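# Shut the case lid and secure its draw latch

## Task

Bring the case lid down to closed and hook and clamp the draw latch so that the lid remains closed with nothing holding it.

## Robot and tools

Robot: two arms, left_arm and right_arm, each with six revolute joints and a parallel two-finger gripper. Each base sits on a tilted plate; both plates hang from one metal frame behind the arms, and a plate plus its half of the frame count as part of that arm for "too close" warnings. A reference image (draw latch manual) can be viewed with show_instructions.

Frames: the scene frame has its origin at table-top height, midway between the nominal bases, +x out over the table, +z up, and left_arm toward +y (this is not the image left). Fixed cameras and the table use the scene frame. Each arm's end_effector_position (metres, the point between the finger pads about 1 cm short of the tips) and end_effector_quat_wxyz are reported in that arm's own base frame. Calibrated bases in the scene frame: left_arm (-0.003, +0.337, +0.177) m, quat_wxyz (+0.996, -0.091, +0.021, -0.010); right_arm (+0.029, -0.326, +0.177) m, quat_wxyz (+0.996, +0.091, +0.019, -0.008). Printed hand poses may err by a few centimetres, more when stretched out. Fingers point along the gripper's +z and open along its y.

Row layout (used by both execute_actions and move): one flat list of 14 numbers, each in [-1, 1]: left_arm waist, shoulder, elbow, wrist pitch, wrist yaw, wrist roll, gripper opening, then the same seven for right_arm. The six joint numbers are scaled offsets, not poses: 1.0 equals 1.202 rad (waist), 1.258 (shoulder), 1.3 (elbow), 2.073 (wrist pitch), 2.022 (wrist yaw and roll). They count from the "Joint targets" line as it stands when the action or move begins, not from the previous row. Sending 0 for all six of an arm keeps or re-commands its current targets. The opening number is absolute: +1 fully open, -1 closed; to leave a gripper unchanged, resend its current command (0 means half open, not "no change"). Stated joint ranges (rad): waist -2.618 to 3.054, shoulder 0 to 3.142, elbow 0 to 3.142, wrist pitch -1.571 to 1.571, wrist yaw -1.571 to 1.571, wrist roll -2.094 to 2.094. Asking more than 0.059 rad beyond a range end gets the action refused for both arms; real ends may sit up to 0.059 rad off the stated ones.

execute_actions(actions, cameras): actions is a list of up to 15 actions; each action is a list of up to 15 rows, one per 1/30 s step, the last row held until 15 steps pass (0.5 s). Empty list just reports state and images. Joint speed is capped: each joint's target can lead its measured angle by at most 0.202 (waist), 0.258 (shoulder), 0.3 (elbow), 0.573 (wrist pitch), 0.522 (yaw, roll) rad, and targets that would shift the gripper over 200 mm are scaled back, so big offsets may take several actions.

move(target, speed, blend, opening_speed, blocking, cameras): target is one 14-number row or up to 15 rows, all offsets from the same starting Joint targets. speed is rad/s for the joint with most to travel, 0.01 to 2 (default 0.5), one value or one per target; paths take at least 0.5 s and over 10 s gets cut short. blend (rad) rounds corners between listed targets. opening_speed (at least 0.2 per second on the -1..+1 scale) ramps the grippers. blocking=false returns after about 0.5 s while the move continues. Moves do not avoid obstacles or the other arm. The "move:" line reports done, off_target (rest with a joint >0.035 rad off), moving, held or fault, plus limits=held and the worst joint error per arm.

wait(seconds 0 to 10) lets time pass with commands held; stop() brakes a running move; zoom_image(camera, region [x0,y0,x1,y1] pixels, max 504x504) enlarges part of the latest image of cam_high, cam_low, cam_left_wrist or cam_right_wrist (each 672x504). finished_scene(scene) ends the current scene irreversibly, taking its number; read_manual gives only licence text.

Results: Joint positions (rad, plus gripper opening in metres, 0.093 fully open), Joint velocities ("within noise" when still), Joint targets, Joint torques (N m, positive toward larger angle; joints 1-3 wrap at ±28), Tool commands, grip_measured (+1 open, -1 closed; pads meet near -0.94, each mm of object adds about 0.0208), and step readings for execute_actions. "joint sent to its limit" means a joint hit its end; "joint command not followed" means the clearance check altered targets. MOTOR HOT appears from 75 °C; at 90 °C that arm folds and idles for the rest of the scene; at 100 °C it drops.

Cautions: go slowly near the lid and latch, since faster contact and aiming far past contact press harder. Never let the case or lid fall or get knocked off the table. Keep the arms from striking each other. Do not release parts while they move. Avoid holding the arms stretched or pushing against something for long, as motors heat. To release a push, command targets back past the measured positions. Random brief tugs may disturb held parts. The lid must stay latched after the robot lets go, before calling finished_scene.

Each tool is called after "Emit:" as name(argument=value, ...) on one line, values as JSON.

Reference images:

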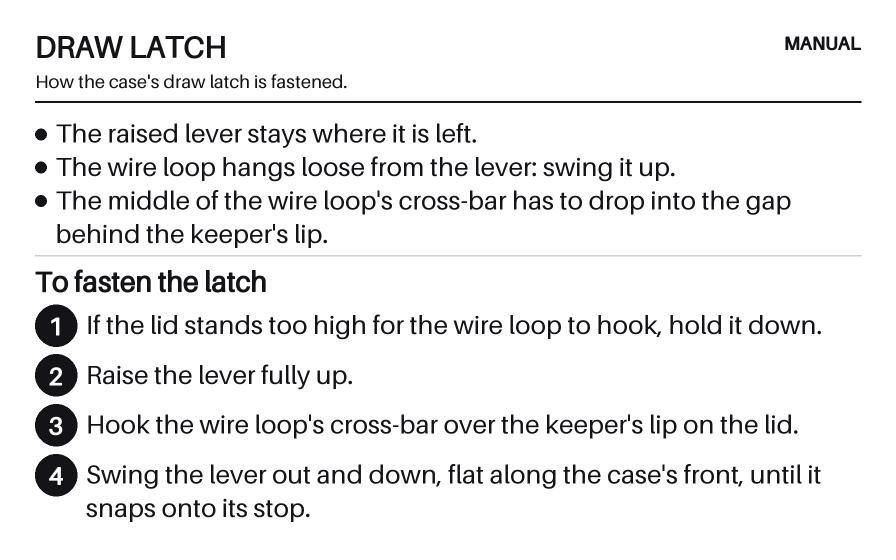

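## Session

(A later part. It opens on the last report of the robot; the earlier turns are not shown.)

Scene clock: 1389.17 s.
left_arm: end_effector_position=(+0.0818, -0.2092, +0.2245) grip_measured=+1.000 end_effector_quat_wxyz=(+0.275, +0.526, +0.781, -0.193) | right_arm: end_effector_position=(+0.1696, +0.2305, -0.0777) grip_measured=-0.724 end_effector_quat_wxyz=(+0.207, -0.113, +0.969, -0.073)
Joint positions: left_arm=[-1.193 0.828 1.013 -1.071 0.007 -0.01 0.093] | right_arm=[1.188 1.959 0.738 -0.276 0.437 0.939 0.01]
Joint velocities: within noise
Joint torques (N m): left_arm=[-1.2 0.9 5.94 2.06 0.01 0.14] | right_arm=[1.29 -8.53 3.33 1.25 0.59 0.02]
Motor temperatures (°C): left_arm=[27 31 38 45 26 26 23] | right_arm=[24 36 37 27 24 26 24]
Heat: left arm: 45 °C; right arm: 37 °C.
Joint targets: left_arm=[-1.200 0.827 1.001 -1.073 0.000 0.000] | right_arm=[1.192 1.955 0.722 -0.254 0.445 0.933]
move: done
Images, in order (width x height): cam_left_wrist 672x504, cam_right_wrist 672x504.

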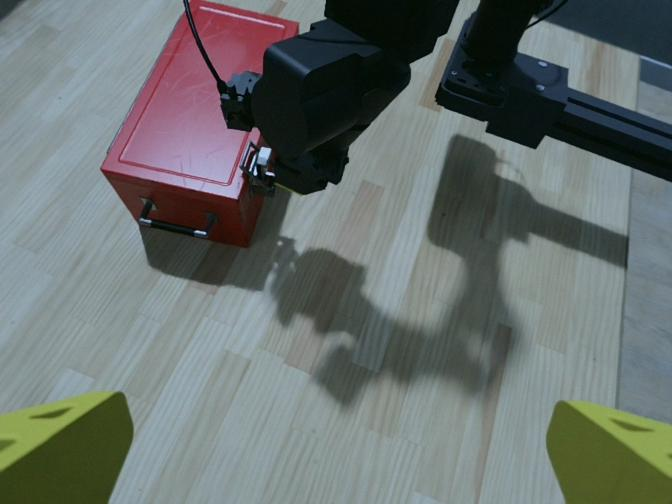

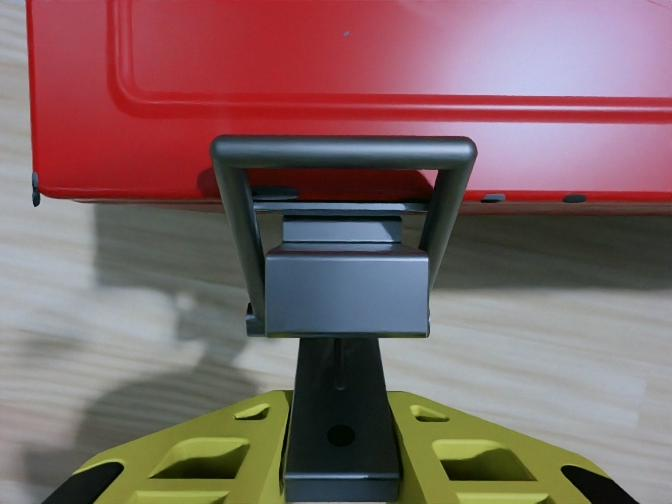

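Emit:
move(target=[0,0,0,0,0,0,1,0.134,0.0437,-0.1215,0.138,0.1167,0.0492,-0.9], speed=0.2, cameras=["cam_right_wrist","cam_left_wrist"])

Emit:
zoom_image(camera="cam_left_wrist", region=[180, 90, 360, 225])

Scene clock: 1404.30 s.
left_arm: end_effector_position=(+0.0818, -0.2092, +0.2245) grip_measured=+1.000 end_effector_quat_wxyz=(+0.275, +0.526, +0.781, -0.193) | right_arm: end_effector_position=(+0.1593, +0.2281, -0.0853) grip_measured=-0.724 end_effector_quat_wxyz=(+0.327, -0.119, +0.936, -0.049)
Joint positions: left_arm=[-1.193 0.828 1.013 -1.071 0.007 -0.01 0.093] | right_arm=[1.34 2.003 0.575 0.021 0.657 1.031 0.01]
Joint velocities: within noise
Joint torques (N m): left_arm=[-1.21 0.88 5.9 2.07 0.01 0.13] | right_arm=[1.73 -6.84 3 1.37 0.88 0.1]
Motor temperatures (°C): left_arm=[27 31 38 45 26 26 23] | right_arm=[24 36 36 28 24 26 25]
Heat: left arm: 45 °C; right arm: 36 °C.
Joint targets: left_arm=[-1.200 0.827 1.001 -1.073 0.000 0.000] | right_arm=[1.353 2.010 0.564 0.032 0.680 1.032]
move: done
Images, in order (width x height): cam_left_wrist 672x504, cam_right_wrist 672x504.

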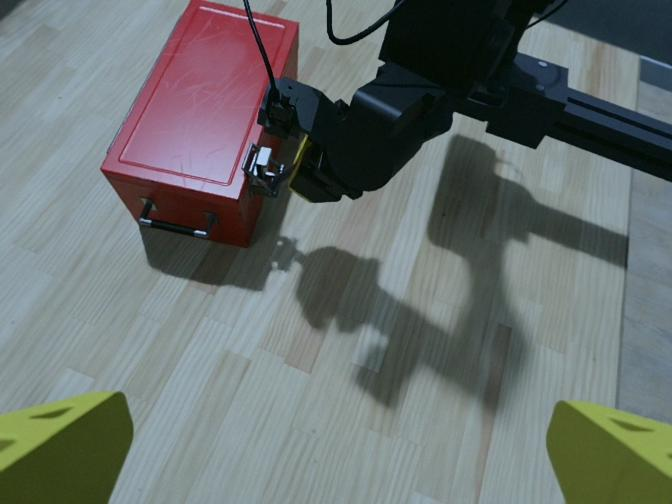

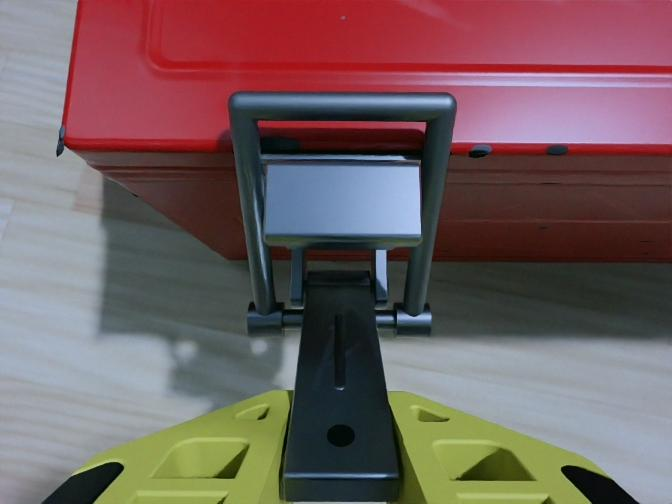

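Scaled by 2.800 from the camera's 672x504 image, which has a finer 960x720 frame.

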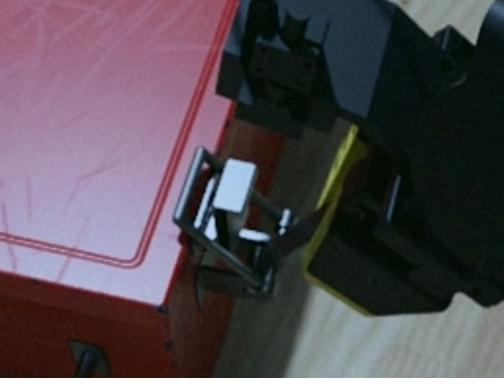

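Emit:
move(target=[0,0,0,0,0,0,1,0.0875,0.0936,-0.0465,0.0943,0.0845,0.0309,-0.9], speed=0.2, cameras=["cam_right_wrist","cam_left_wrist"])

Emit:
zoom_image(camera="cam_left_wrist", region=[180, 90, 360, 225])

Scene clock: 1409.13 s.
left_arm: end_effector_position=(+0.0818, -0.2092, +0.2245) grip_measured=+1.000 end_effector_quat_wxyz=(+0.275, +0.526, +0.781, -0.193) | right_arm: end_effector_position=(+0.1533, +0.2261, -0.0925) grip_measured=-0.724 end_effector_quat_wxyz=(+0.408, -0.123, +0.904, -0.039)
Joint positions: left_arm=[-1.193 0.828 1.013 -1.071 0.007 -0.01 0.093] | right_arm=[1.447 2.118 0.514 0.215 0.829 1.095 0.01]
Joint velocities: within noise
Joint torques (N m): left_arm=[-1.18 0.9 5.94 2.06 0.01 0.13] | right_arm=[1.54 -6.64 2.35 1.37 0.97 0.08]
Motor temperatures (°C): left_arm=[27 31 38 45 26 26 23] | right_arm=[24 36 36 28 25 26 25]
Heat: left arm: 45 °C; right arm: 36 °C.
Joint targets: left_arm=[-1.200 0.827 1.001 -1.073 0.000 0.000] | right_arm=[1.458 2.128 0.504 0.227 0.852 1.095]
move: done
Images, in order (width x height): cam_left_wrist 672x504, cam_right_wrist 672x504.

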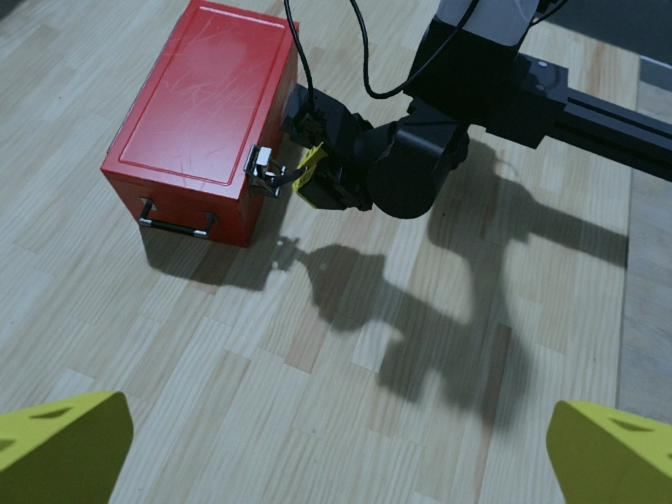

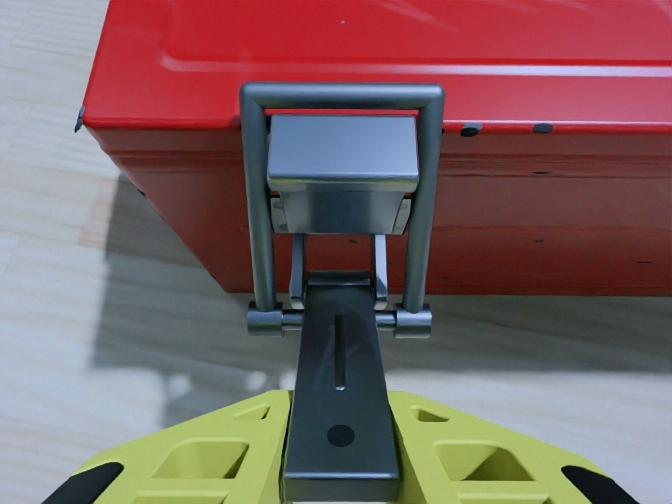

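Scaled by 2.800 from the camera's 672x504 image, which has a finer 960x720 frame.

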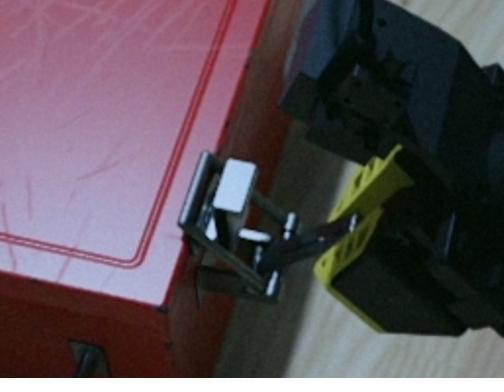

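Emit:
move(target=[0,0,0,0,0,0,1,0.0778,0.135,-0.016,0.0937,0.0852,0.0255,-0.9], speed=0.2, cameras=["cam_right_wrist","cam_left_wrist"])

Emit:
zoom_image(camera="cam_left_wrist", region=[180, 90, 360, 225])

Emit:
zoom_image(camera="cam_right_wrist", region=[200, 40, 480, 250])

Scene clock: 1418.10 s.
left_arm: end_effector_position=(+0.0818, -0.2092, +0.2245) grip_measured=+1.000 end_effector_quat_wxyz=(+0.275, +0.526, +0.781, -0.193) | right_arm: end_effector_position=(+0.1484, +0.2238, -0.1006) grip_measured=-0.724 end_effector_quat_wxyz=(+0.486, -0.127, +0.864, -0.028)
Joint positions: left_arm=[-1.193 0.828 1.013 -1.071 0.007 -0.01 0.093] | right_arm=[1.543 2.285 0.492 0.409 1.005 1.148 0.01]
Joint velocities: within noise
Joint torques (N m): left_arm=[-1.16 0.85 5.89 2.06 0.01 0.12] | right_arm=[1.17 -6.75 1.37 1.37 0.99 0.05]
Motor temperatures (°C): left_arm=[27 31 38 45 26 26 23] | right_arm=[24 36 35 28 25 26 25]
Heat: left arm: 45 °C; right arm: 36 °C.
Joint targets: left_arm=[-1.200 0.827 1.001 -1.073 0.000 0.000] | right_arm=[1.552 2.298 0.483 0.421 1.024 1.146]
move: done
Images, in order (width x height): cam_left_wrist 672x504, cam_right_wrist 672x504.

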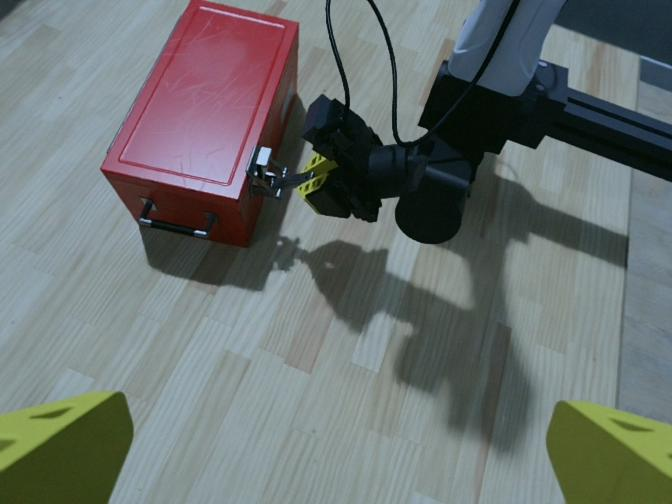

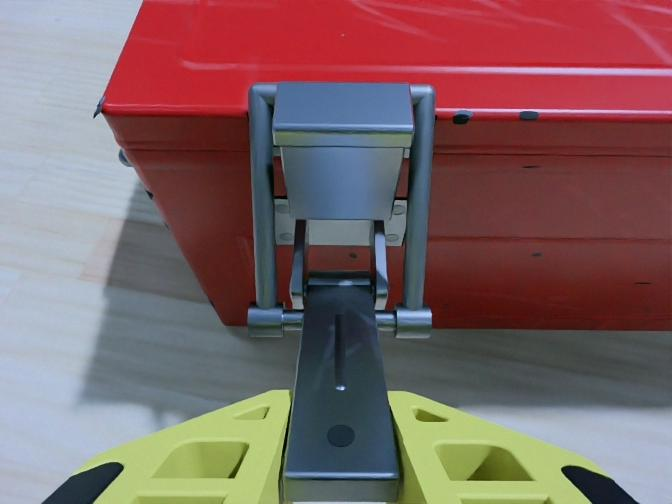

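Scaled by 2.800 from the camera's 672x504 image, which has a finer 960x720 frame.

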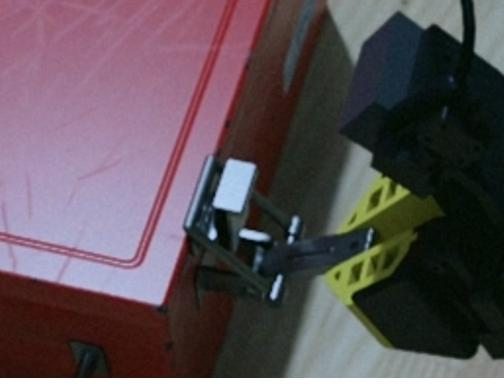

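Scaled by 1.800 from the camera's 672x504 image, which has a finer 960x720 frame.

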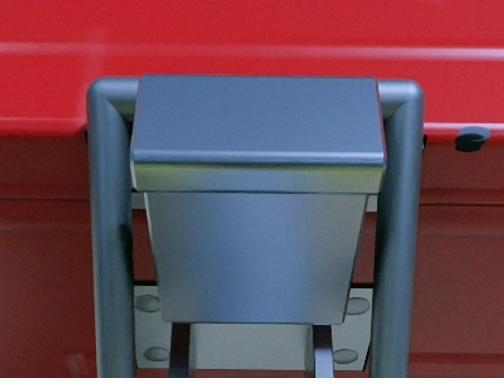

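Emit:
move(target=[[0,0,0,0,0,0,1,0.0502,0.1262,0.0094,0.0741,0.0689,0.0112,-0.9],[0,0,0,0,0,0,1,0.0872,0.2647,0.0306,0.167,0.1363,-0.0035,-0.9]], speed=0.2, blend=0.05, cameras=["cam_right_wrist","cam_left_wrist"])

Emit:
zoom_image(camera="cam_left_wrist", region=[180, 90, 360, 225])

Emit:
zoom_image(camera="cam_right_wrist", region=[200, 40, 480, 250])

Scene clock: 1435.17 s.
left_arm: end_effector_position=(+0.0818, -0.2092, +0.2245) grip_measured=+1.000 end_effector_quat_wxyz=(+0.275, +0.526, +0.781, -0.193) | right_arm: end_effector_position=(+0.1441, +0.2185, -0.1143) grip_measured=-0.724 end_effector_quat_wxyz=(+0.602, -0.130, +0.788, -0.008)
Joint positions: left_arm=[-1.193 0.828 1.013 -1.071 0.007 -0.01 0.093] | right_arm=[1.653 2.615 0.52 0.76 1.284 1.149 0.01]
Joint velocities: within noise
Joint torques (N m): left_arm=[-1.18 0.9 5.91 2.06 0 0.13] | right_arm=[0.66 -7.06 0.47 1.26 1.03 -0.02]
Motor temperatures (°C): left_arm=[27 31 38 45 26 26 23] | right_arm=[24 35 34 28 25 26 25]
Heat: left arm: 45 °C; right arm: 35 °C.
Joint targets: left_arm=[-1.200 0.827 1.001 -1.073 0.000 0.000] | right_arm=[1.657 2.631 0.523 0.768 1.299 1.139]
move: done
Images, in order (width x height): cam_left_wrist 672x504, cam_right_wrist 672x504.

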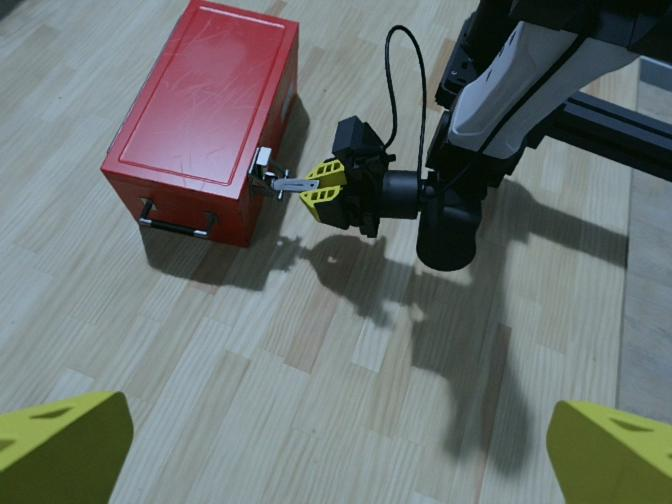

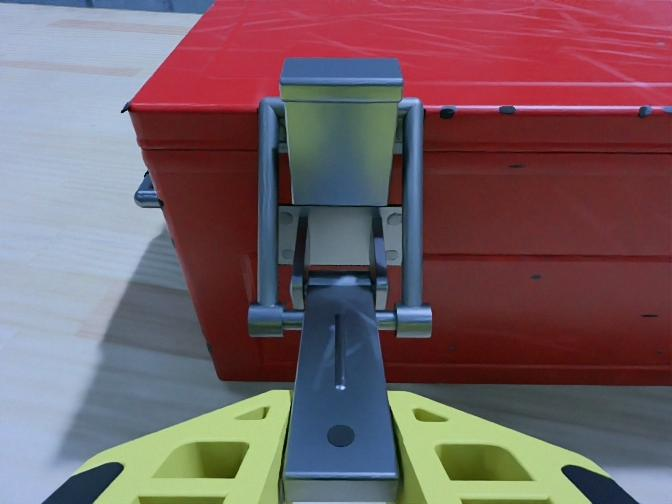

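Scaled by 2.800 from the camera's 672x504 image, which has a finer 960x720 frame.

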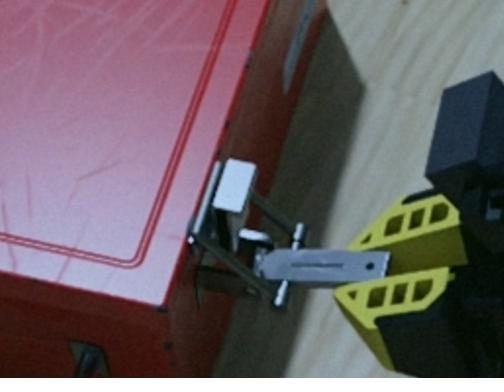

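Scaled by 1.800 from the camera's 672x504 image, which has a finer 960x720 frame.

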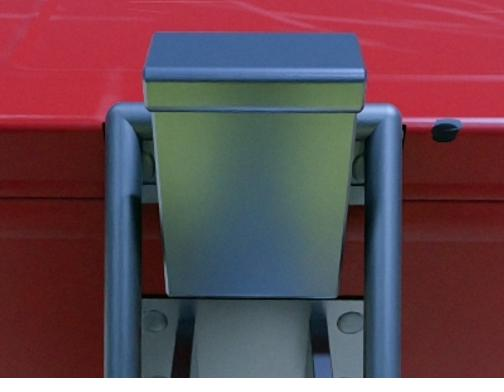

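Emit:
move(target=[[0,0,0,0,0,0,1,0,0,0,0,0,0,-0.3],[0,0,0,0,0,0,1,-0.0567,-0.3669,-0.0298,-0.2504,-0.121,0.0315,-0.3],[0,0,0,0,0,0,1,-0.2022,-0.5221,0.038,-0.4165,-0.3289,-0.0041,-0.3]], speed=0.4, blend=0.05, cameras=["cam_right_wrist","cam_left_wrist"])

Scene clock: 1457.83 s.
left_arm: end_effector_position=(+0.0818, -0.2092, +0.2245) grip_measured=+1.000 end_effector_quat_wxyz=(+0.275, +0.526, +0.781, -0.193) | right_arm: end_effector_position=(+0.1365, +0.2136, -0.0876) grip_measured=-0.302 end_effector_quat_wxyz=(+0.316, -0.122, +0.939, -0.067)
Joint positions: left_arm=[-1.193 0.828 1.013 -1.071 0.007 -0.01 0.093] | right_arm=[1.419 1.992 0.555 -0.078 0.655 1.14 0.031]
Joint velocities: within noise
Joint torques (N m): left_arm=[-1.16 0.9 5.91 2.06 0 0.14] | right_arm=[0.25 -9.06 4.98 0.8 0.36 -0.01]
Motor temperatures (°C): left_arm=[27 31 38 45 26 26 23] | right_arm=[24 35 34 28 25 26 25]
Heat: left arm: 45 °C; right arm: 35 °C.
Joint targets: left_arm=[-1.200 0.827 1.001 -1.073 0.000 0.000] | right_arm=[1.414 1.974 0.572 -0.096 0.634 1.131]
move: done; blend cut to 0 rad at target 1
Images, in order (width x height): cam_left_wrist 672x504, cam_right_wrist 672x504.

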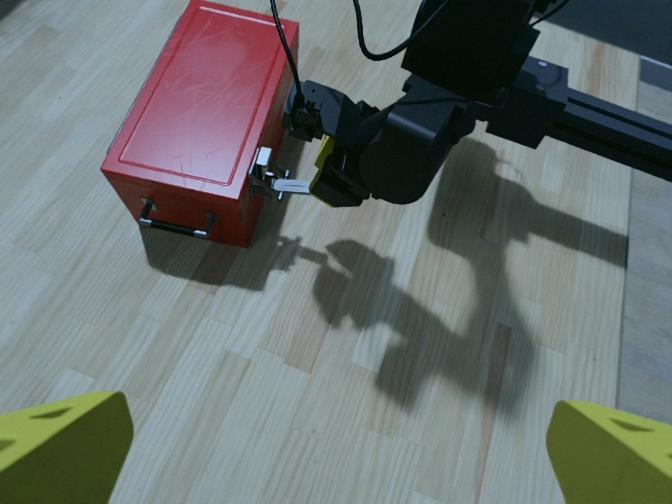

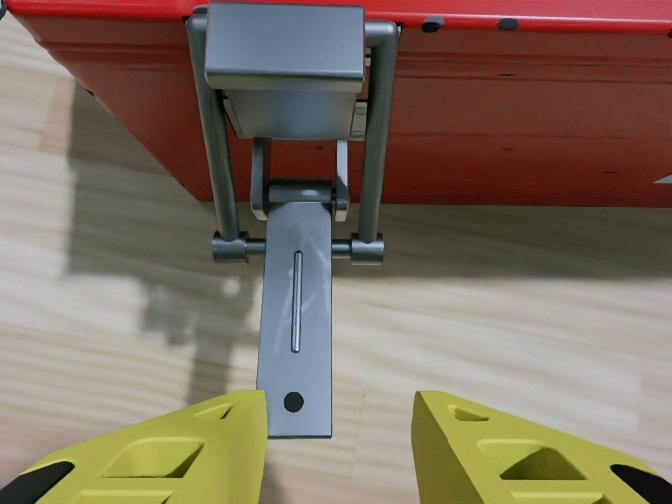

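Emit:
move(target=[0,0,0,0,0,0,1,-0.0663,0.0413,0.0174,0.0171,-0.0414,-0.0342,-1], speed=0.2, opening_speed=2, cameras=["cam_right_wrist","cam_left_wrist"])

Scene clock: 1488.67 s.
left_arm: end_effector_position=(+0.0818, -0.2092, +0.2245) grip_measured=+1.000 end_effector_quat_wxyz=(+0.275, +0.526, +0.781, -0.193) | right_arm: end_effector_position=(+0.1436, +0.2125, -0.0975) grip_measured=-0.979 end_effector_quat_wxyz=(+0.275, -0.119, +0.951, -0.071)
Joint positions: left_arm=[-1.193 0.828 1.013 -1.071 0.007 -0.01 0.093] | right_arm=[1.34 2.012 0.576 -0.068 0.572 1.071 0]
Joint velocities: within noise
Joint torques (N m): left_arm=[-1.18 0.87 5.93 2.05 0 0.13] | right_arm=[0.31 -6.08 5.09 1.11 0.34 -0.02]
Motor temperatures (°C): left_arm=[27 31 38 45 26 26 23] | right_arm=[24 36 34 27 25 26 24]
Heat: left arm: 45 °C; right arm: 36 °C.
Joint targets: left_arm=[-1.200 0.827 1.001 -1.073 0.000 0.000] | right_arm=[1.334 2.026 0.595 -0.061 0.551 1.062]
move: done
Images, in order (width x height): cam_left_wrist 672x504, cam_right_wrist 672x504.

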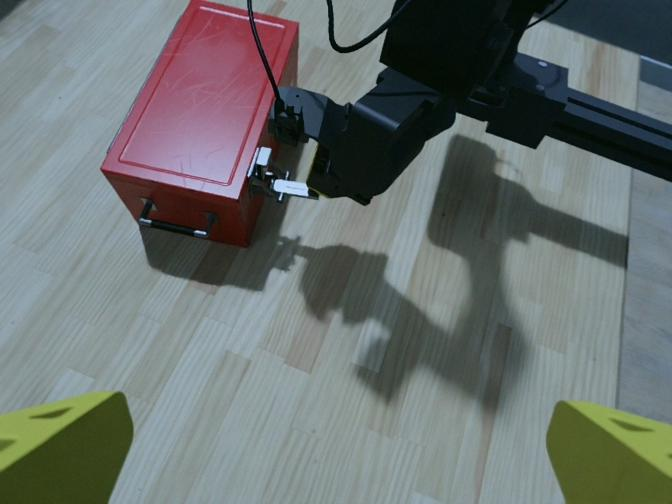

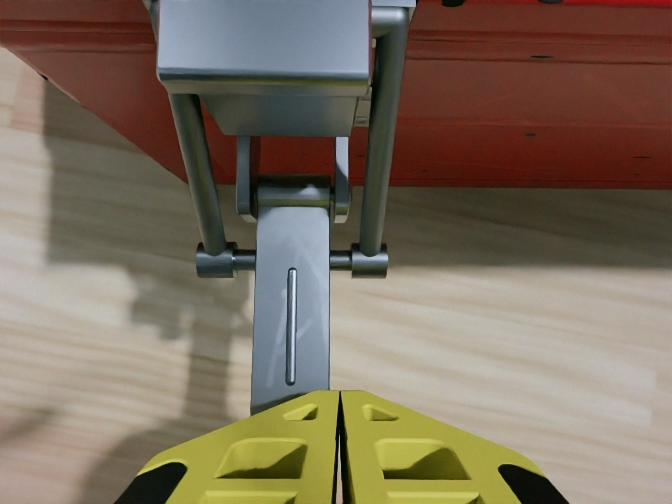

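Emit:
move(target=[0,0,0,0,0,0,1,0,0.0175,0.0308,-0.009,0,0,-1], speed=0.2, cameras=["cam_right_wrist"])

Scene clock: 1497.30 s.
left_arm: end_effector_position=(+0.0818, -0.2092, +0.2245) grip_measured=+1.000 end_effector_quat_wxyz=(+0.275, +0.526, +0.781, -0.193) | right_arm: end_effector_position=(+0.1457, +0.2255, -0.0987) grip_measured=-0.979 end_effector_quat_wxyz=(+0.275, -0.117, +0.952, -0.062)
Joint positions: left_arm=[-1.193 0.828 1.013 -1.071 0.007 -0.01 0.093] | right_arm=[1.34 2.034 0.616 -0.068 0.566 1.07 0]
Joint velocities: within noise
Joint torques (N m): left_arm=[-1.16 0.88 5.94 2.06 0 0.12] | right_arm=[0.32 -6.65 5.23 0.93 0.4 0]
Motor temperatures (°C): left_arm=[27 31 38 45 26 26 23] | right_arm=[24 36 35 27 25 26 24]
Heat: left arm: 45 °C; right arm: 36 °C.
Joint targets: left_arm=[-1.200 0.827 1.001 -1.073 0.000 0.000] | right_arm=[1.334 2.048 0.635 -0.079 0.550 1.062]
move: done
Images, in order (width x height): cam_right_wrist 672x504.

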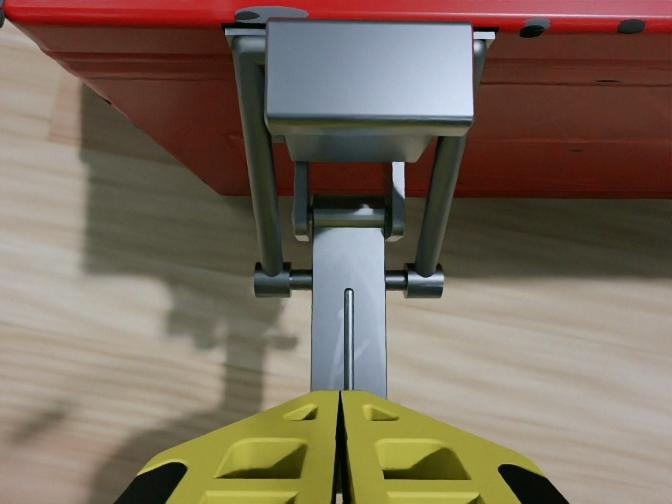

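Emit:
move(target=[0,0,0,0,0,0,1,0.0591,0.097,-0.0477,0.0979,0.0549,0.0232,-1], speed=0.15, cameras=["cam_right_wrist","cam_left_wrist"])

Emit:
zoom_image(camera="cam_left_wrist", region=[180, 90, 360, 225])

Scene clock: 1502.57 s.
left_arm: end_effector_position=(+0.0818, -0.2092, +0.2245) grip_measured=+1.000 end_effector_quat_wxyz=(+0.275, +0.526, +0.781, -0.193) | right_arm: end_effector_position=(+0.1426, +0.2277, -0.1182) grip_measured=-0.979 end_effector_quat_wxyz=(+0.319, -0.124, +0.938, -0.051)
Joint positions: left_arm=[-1.193 0.828 1.013 -1.071 0.007 -0.01 0.093] | right_arm=[1.4 2.155 0.584 0.112 0.649 1.099 0]
Joint velocities: within noise
Joint torques (N m): left_arm=[-1.21 0.92 5.93 2.05 0 0.13] | right_arm=[1.1 -6.69 2.11 1.26 0.78 0.14]
Motor temperatures (°C): left_arm=[27 31 38 45 26 26 23] | right_arm=[24 36 35 27 25 26 24]
Heat: left arm: 45 °C; right arm: 36 °C.
Joint targets: left_arm=[-1.200 0.827 1.001 -1.073 0.000 0.000] | right_arm=[1.405 2.170 0.573 0.124 0.662 1.109]
move: done
Images, in order (width x height): cam_left_wrist 672x504, cam_right_wrist 672x504.

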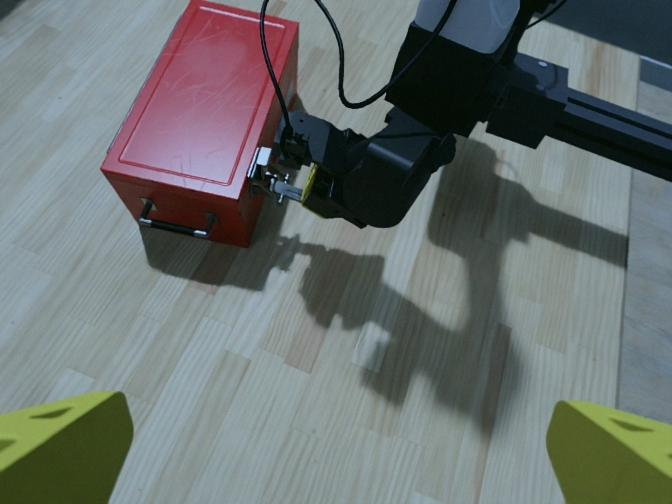

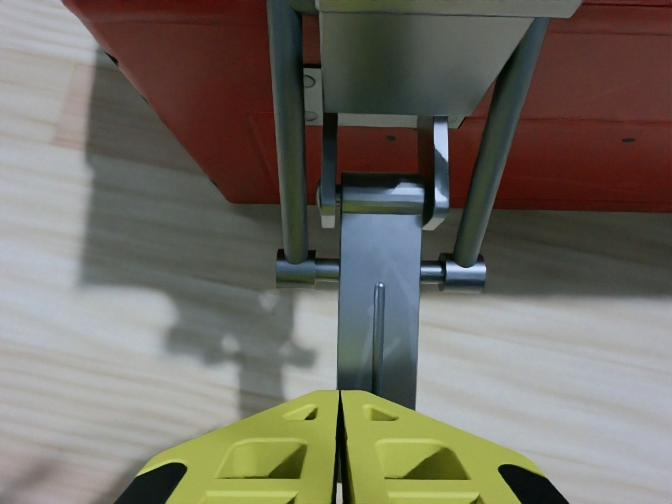

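Scaled by 2.800 from the camera's 672x504 image, which has a finer 960x720 frame.

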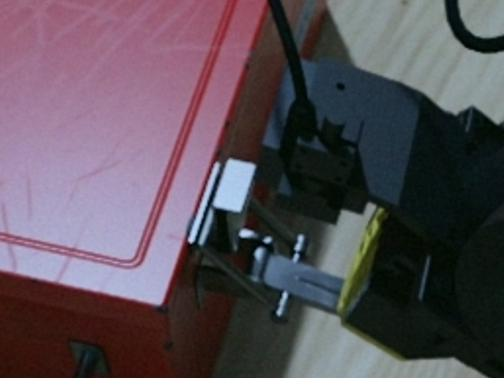

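Emit:
move(target=[[0,0,0,0,0,0,1,0,-0.0159,-0.0192,-0.0039,0,0,-1],[0,0,0,0,0,0,1,0.04,0.1208,-0.0477,0.1119,0.0613,0.0109,-1]], speed=0.15, cameras=["cam_right_wrist","cam_left_wrist"])

Emit:
zoom_image(camera="cam_left_wrist", region=[180, 90, 360, 225])

Scene clock: 1511.87 s.
left_arm: end_effector_position=(+0.0818, -0.2092, +0.2245) grip_measured=+1.000 end_effector_quat_wxyz=(+0.275, +0.526, +0.781, -0.193) | right_arm: end_effector_position=(+0.1452, +0.2153, -0.1318) grip_measured=-0.979 end_effector_quat_wxyz=(+0.387, -0.127, +0.912, -0.045)
Joint positions: left_arm=[-1.193 0.828 1.013 -1.071 0.007 -0.01 0.093] | right_arm=[1.457 2.298 0.519 0.348 0.792 1.121 0]
Joint velocities: within noise
Joint torques (N m): left_arm=[-1.14 0.92 5.94 2.06 0 0.13] | right_arm=[0.28 -5.81 1.4 1.24 0.63 0.19]
Motor temperatures (°C): left_arm=[27 31 38 45 26 26 23] | right_arm=[24 35 35 27 25 26 24]
Heat: left arm: 45 °C; right arm: 35 °C.
Joint targets: left_arm=[-1.200 0.827 1.001 -1.073 0.000 0.000] | right_arm=[1.453 2.322 0.510 0.356 0.785 1.131]
move: done
Images, in order (width x height): cam_left_wrist 672x504, cam_right_wrist 672x504.

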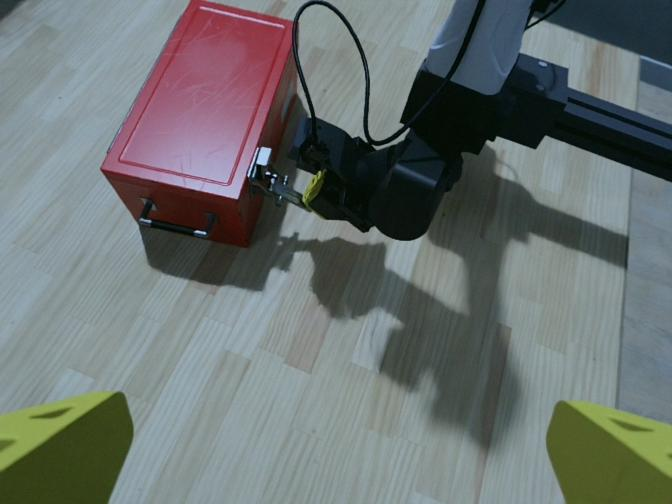

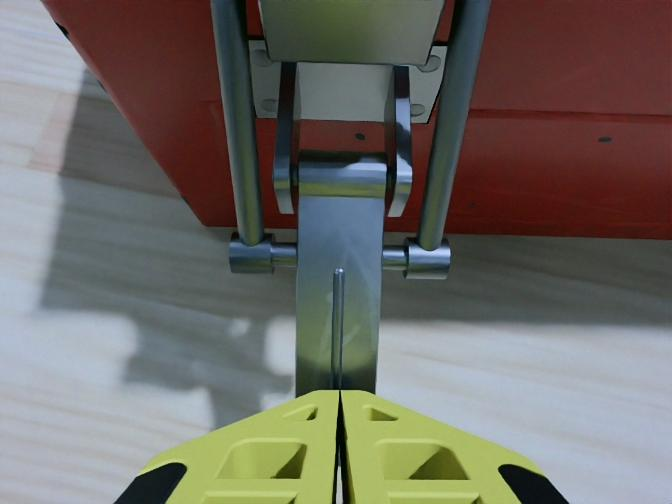

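Scaled by 2.800 from the camera's 672x504 image, which has a finer 960x720 frame.

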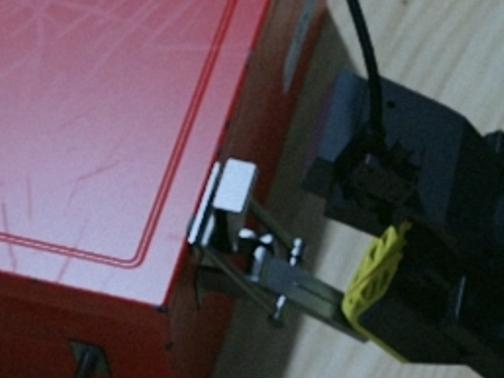

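Emit:
move(target=[0,0,0,0,0,0,1,0.0075,0.1443,0.0046,0.1056,0.0475,-0.0218,-1], speed=0.15, cameras=["cam_right_wrist","cam_left_wrist"])

Emit:
zoom_image(camera="cam_left_wrist", region=[180, 90, 360, 225])

Scene clock: 1518.60 s.
left_arm: end_effector_position=(+0.0818, -0.2092, +0.2245) grip_measured=+1.000 end_effector_quat_wxyz=(+0.275, +0.526, +0.781, -0.193) | right_arm: end_effector_position=(+0.1544, +0.2138, -0.1472) grip_measured=-0.979 end_effector_quat_wxyz=(+0.442, -0.122, +0.888, -0.032)
Joint positions: left_arm=[-1.193 0.828 1.013 -1.071 0.007 -0.01 0.093] | right_arm=[1.47 2.475 0.519 0.596 0.902 1.096 0]
Joint velocities: within noise
Joint torques (N m): left_arm=[-1.18 0.87 5.93 2.07 0 0.13] | right_arm=[-0.02 -5.7 0.98 1.01 0.52 0.01]
Motor temperatures (°C): left_arm=[27 31 38 45 26 26 23] | right_arm=[24 35 34 27 25 26 24]
Heat: left arm: 45 °C; right arm: 35 °C.
Joint targets: left_arm=[-1.200 0.827 1.001 -1.073 0.000 0.000] | right_arm=[1.462 2.503 0.517 0.575 0.882 1.087]
move: done
Images, in order (width x height): cam_left_wrist 672x504, cam_right_wrist 672x504.

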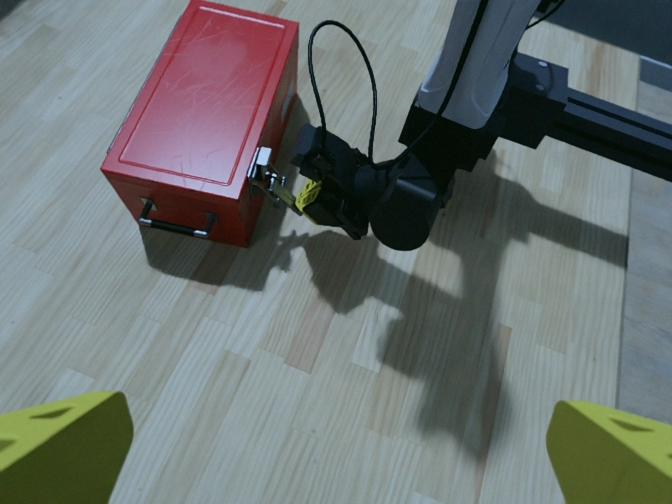

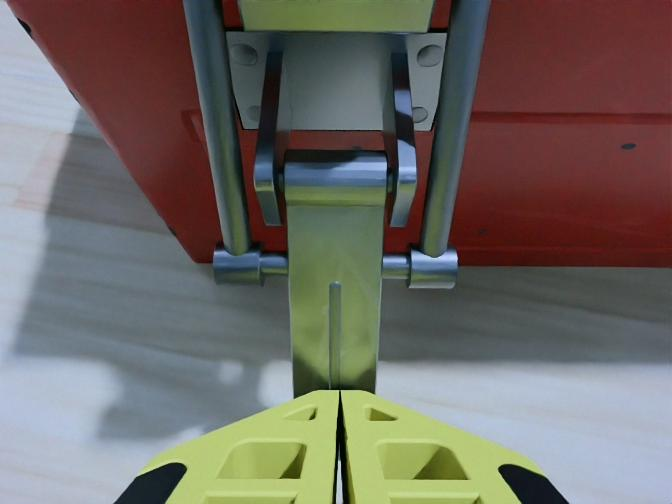

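Scaled by 2.800 from the camera's 672x504 image, which has a finer 960x720 frame.

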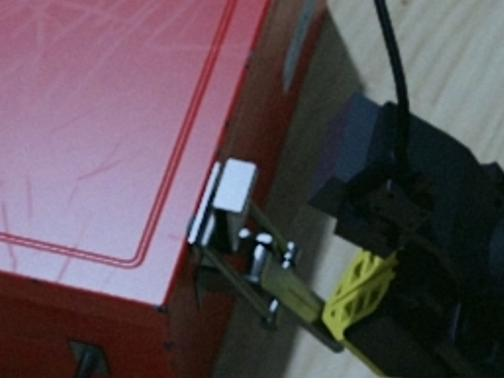

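Emit:
move(target=[0,0,0,0,0,0,1,-0.0133,0.1407,0.0177,0.1269,0.041,-0.0579,-1], speed=0.15, cameras=["cam_right_wrist","cam_left_wrist"])

Emit:
zoom_image(camera="cam_left_wrist", region=[180, 90, 360, 225])

Scene clock: 1524.03 s.
left_arm: end_effector_position=(+0.0818, -0.2092, +0.2245) grip_measured=+1.000 end_effector_quat_wxyz=(+0.275, +0.526, +0.781, -0.193) | right_arm: end_effector_position=(+0.1627, +0.2015, -0.1698) grip_measured=-0.979 end_effector_quat_wxyz=(+0.469, -0.147, +0.869, -0.049)
Joint positions: left_arm=[-1.193 0.828 1.013 -1.071 0.007 -0.01 0.093] | right_arm=[1.452 2.666 0.532 0.828 0.958 0.979 0]
Joint velocities: within noise
Joint torques (N m): left_arm=[-1.16 0.9 5.89 2.06 0 0.13] | right_arm=[0.17 -7.42 0.7 1.49 0.82 0.01]
Motor temperatures (°C): left_arm=[27 31 37 45 26 26 23] | right_arm=[24 35 34 27 25 26 24]
Heat: left arm: 45 °C; right arm: 35 °C.
Joint targets: left_arm=[-1.200 0.827 1.001 -1.073 0.000 0.000] | right_arm=[1.446 2.681 0.539 0.838 0.964 0.969]
move: done
Images, in order (width x height): cam_left_wrist 672x504, cam_right_wrist 672x504.

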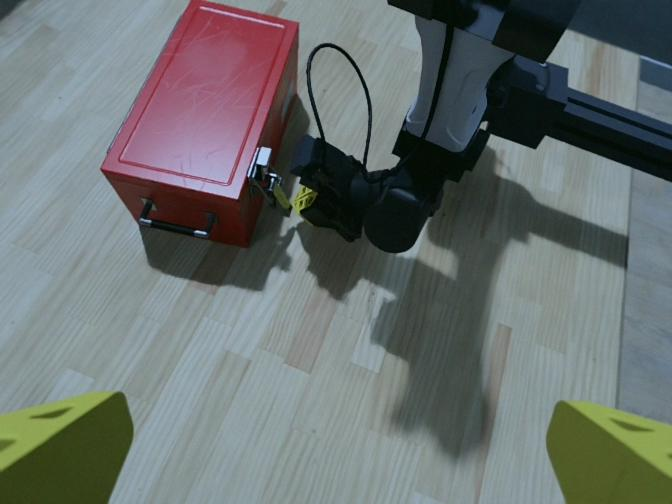

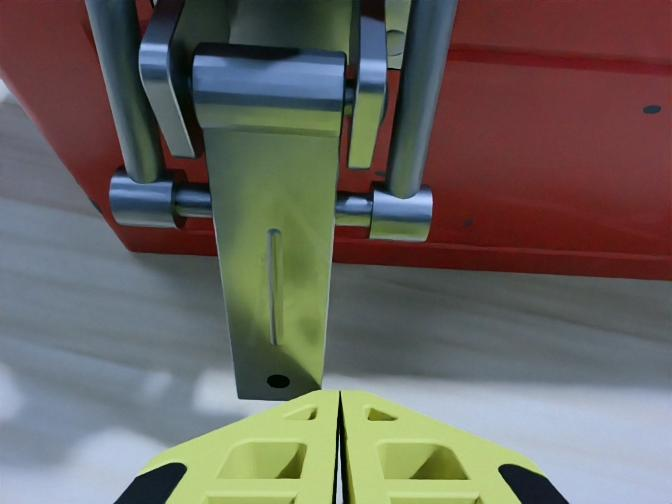

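Scaled by 2.800 from the camera's 672x504 image, which has a finer 960x720 frame.

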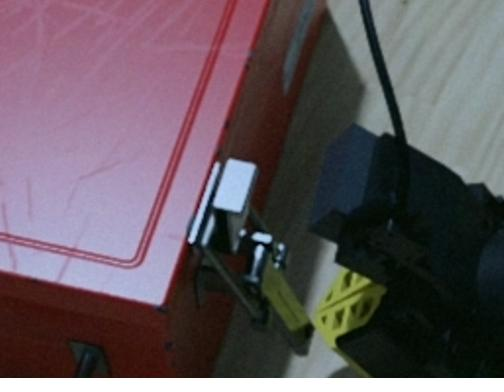

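Emit:
move(target=[0,0,0,0,0,0,1,0.0308,-0.0747,-0.0146,-0.0391,-0.003,0.005,-1], speed=0.15, cameras=["cam_right_wrist","cam_left_wrist"])

Emit:
zoom_image(camera="cam_left_wrist", region=[180, 90, 360, 225])

Scene clock: 1537.93 s.
left_arm: end_effector_position=(+0.0818, -0.2092, +0.2245) grip_measured=+1.000 end_effector_quat_wxyz=(+0.275, +0.526, +0.781, -0.193) | right_arm: end_effector_position=(+0.1581, +0.2120, -0.1608) grip_measured=-0.979 end_effector_quat_wxyz=(+0.469, -0.159, +0.867, -0.043)
Joint positions: left_arm=[-1.193 0.828 1.013 -1.071 0.007 -0.01 0.093] | right_arm=[1.478 2.609 0.532 0.77 0.958 0.978 0]
Joint velocities: within noise
Joint torques (N m): left_arm=[-1.2 0.9 5.94 2.06 0 0.13] | right_arm=[1.03 -11.1 -0.39 1.21 0.75 0.1]
Motor temperatures (°C): left_arm=[27 30 37 45 26 26 23] | right_arm=[24 35 34 28 25 26 24]
Heat: left arm: 45 °C; right arm: 35 °C.
Joint targets: left_arm=[-1.200 0.827 1.001 -1.073 0.000 0.000] | right_arm=[1.483 2.587 0.520 0.757 0.958 0.979]
move: done
Images, in order (width x height): cam_left_wrist 672x504, cam_right_wrist 672x504.

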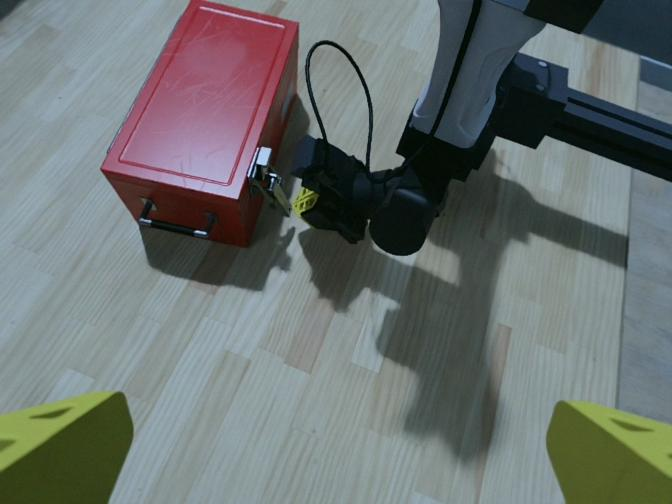

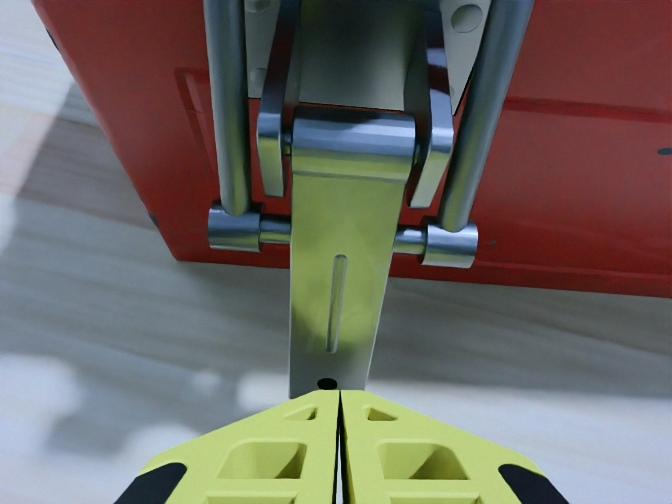

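Scaled by 2.800 from the camera's 672x504 image, which has a finer 960x720 frame.

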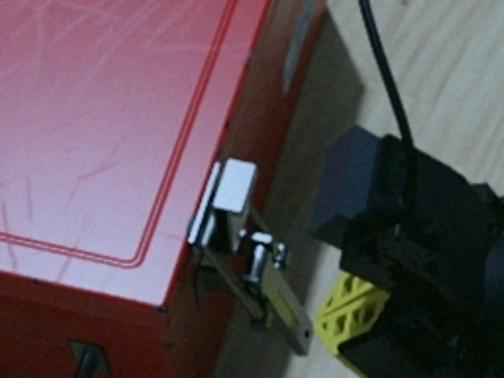

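Emit:
move(target=[0,0,0,0,0,0,1,-0.0391,0.0819,0.0192,0.082,0.0257,-0.0242,-1], speed=0.15, cameras=["cam_right_wrist","cam_left_wrist"])

Emit:
zoom_image(camera="cam_left_wrist", region=[180, 90, 360, 225])

Scene clock: 1554.67 s.
left_arm: end_effector_position=(+0.0818, -0.2092, +0.2245) grip_measured=+1.000 end_effector_quat_wxyz=(+0.275, +0.526, +0.781, -0.193) | right_arm: end_effector_position=(+0.1701, +0.2122, -0.1617) grip_measured=-0.979 end_effector_quat_wxyz=(+0.495, -0.134, +0.858, -0.032)
Joint positions: left_arm=[-1.193 0.828 1.013 -1.071 0.007 -0.01 0.093] | right_arm=[1.442 2.675 0.538 0.918 0.999 0.94 0]
Joint velocities: within noise
Joint torques (N m): left_arm=[-1.18 0.88 5.93 2.07 0 0.13] | right_arm=[0.2 -7.5 0.75 1.56 0.85 -0.02]
Motor temperatures (°C): left_arm=[27 30 37 45 26 26 23] | right_arm=[24 37 33 27 25 26 24]
Heat: left arm: 45 °C; right arm: 37 °C.
Joint targets: left_arm=[-1.200 0.827 1.001 -1.073 0.000 0.000] | right_arm=[1.436 2.690 0.545 0.927 1.010 0.931]
move: done
Images, in order (width x height): cam_left_wrist 672x504, cam_right_wrist 672x504.

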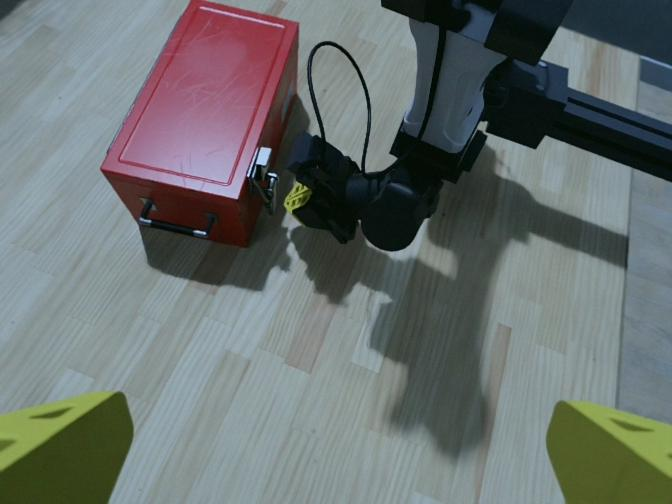

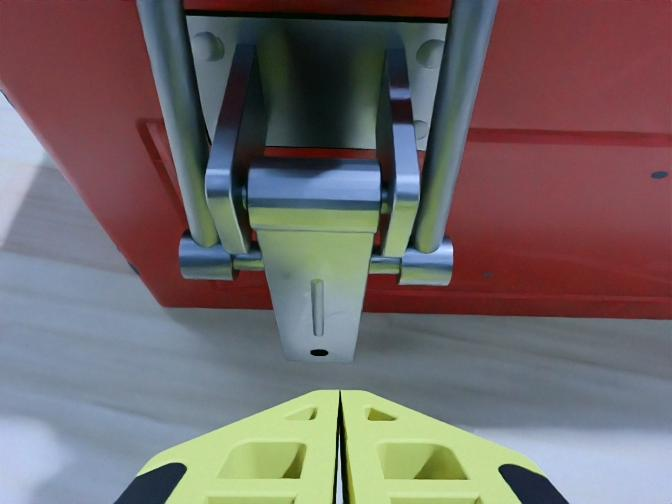

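Scaled by 2.800 from the camera's 672x504 image, which has a finer 960x720 frame.

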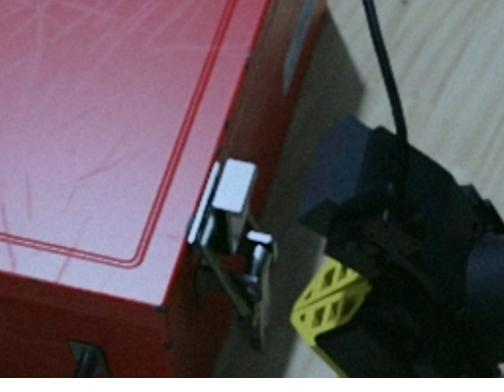

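Emit:
zoom_image(camera="cam_right_wrist", region=[120, 0, 520, 400])

Scaled by 1.260 from the camera's 672x504 image, which has a finer 960x720 frame.

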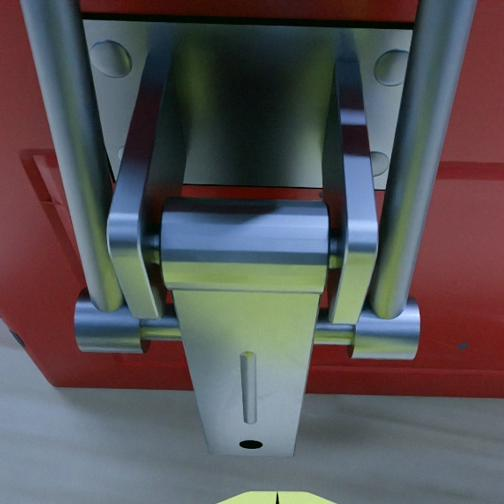

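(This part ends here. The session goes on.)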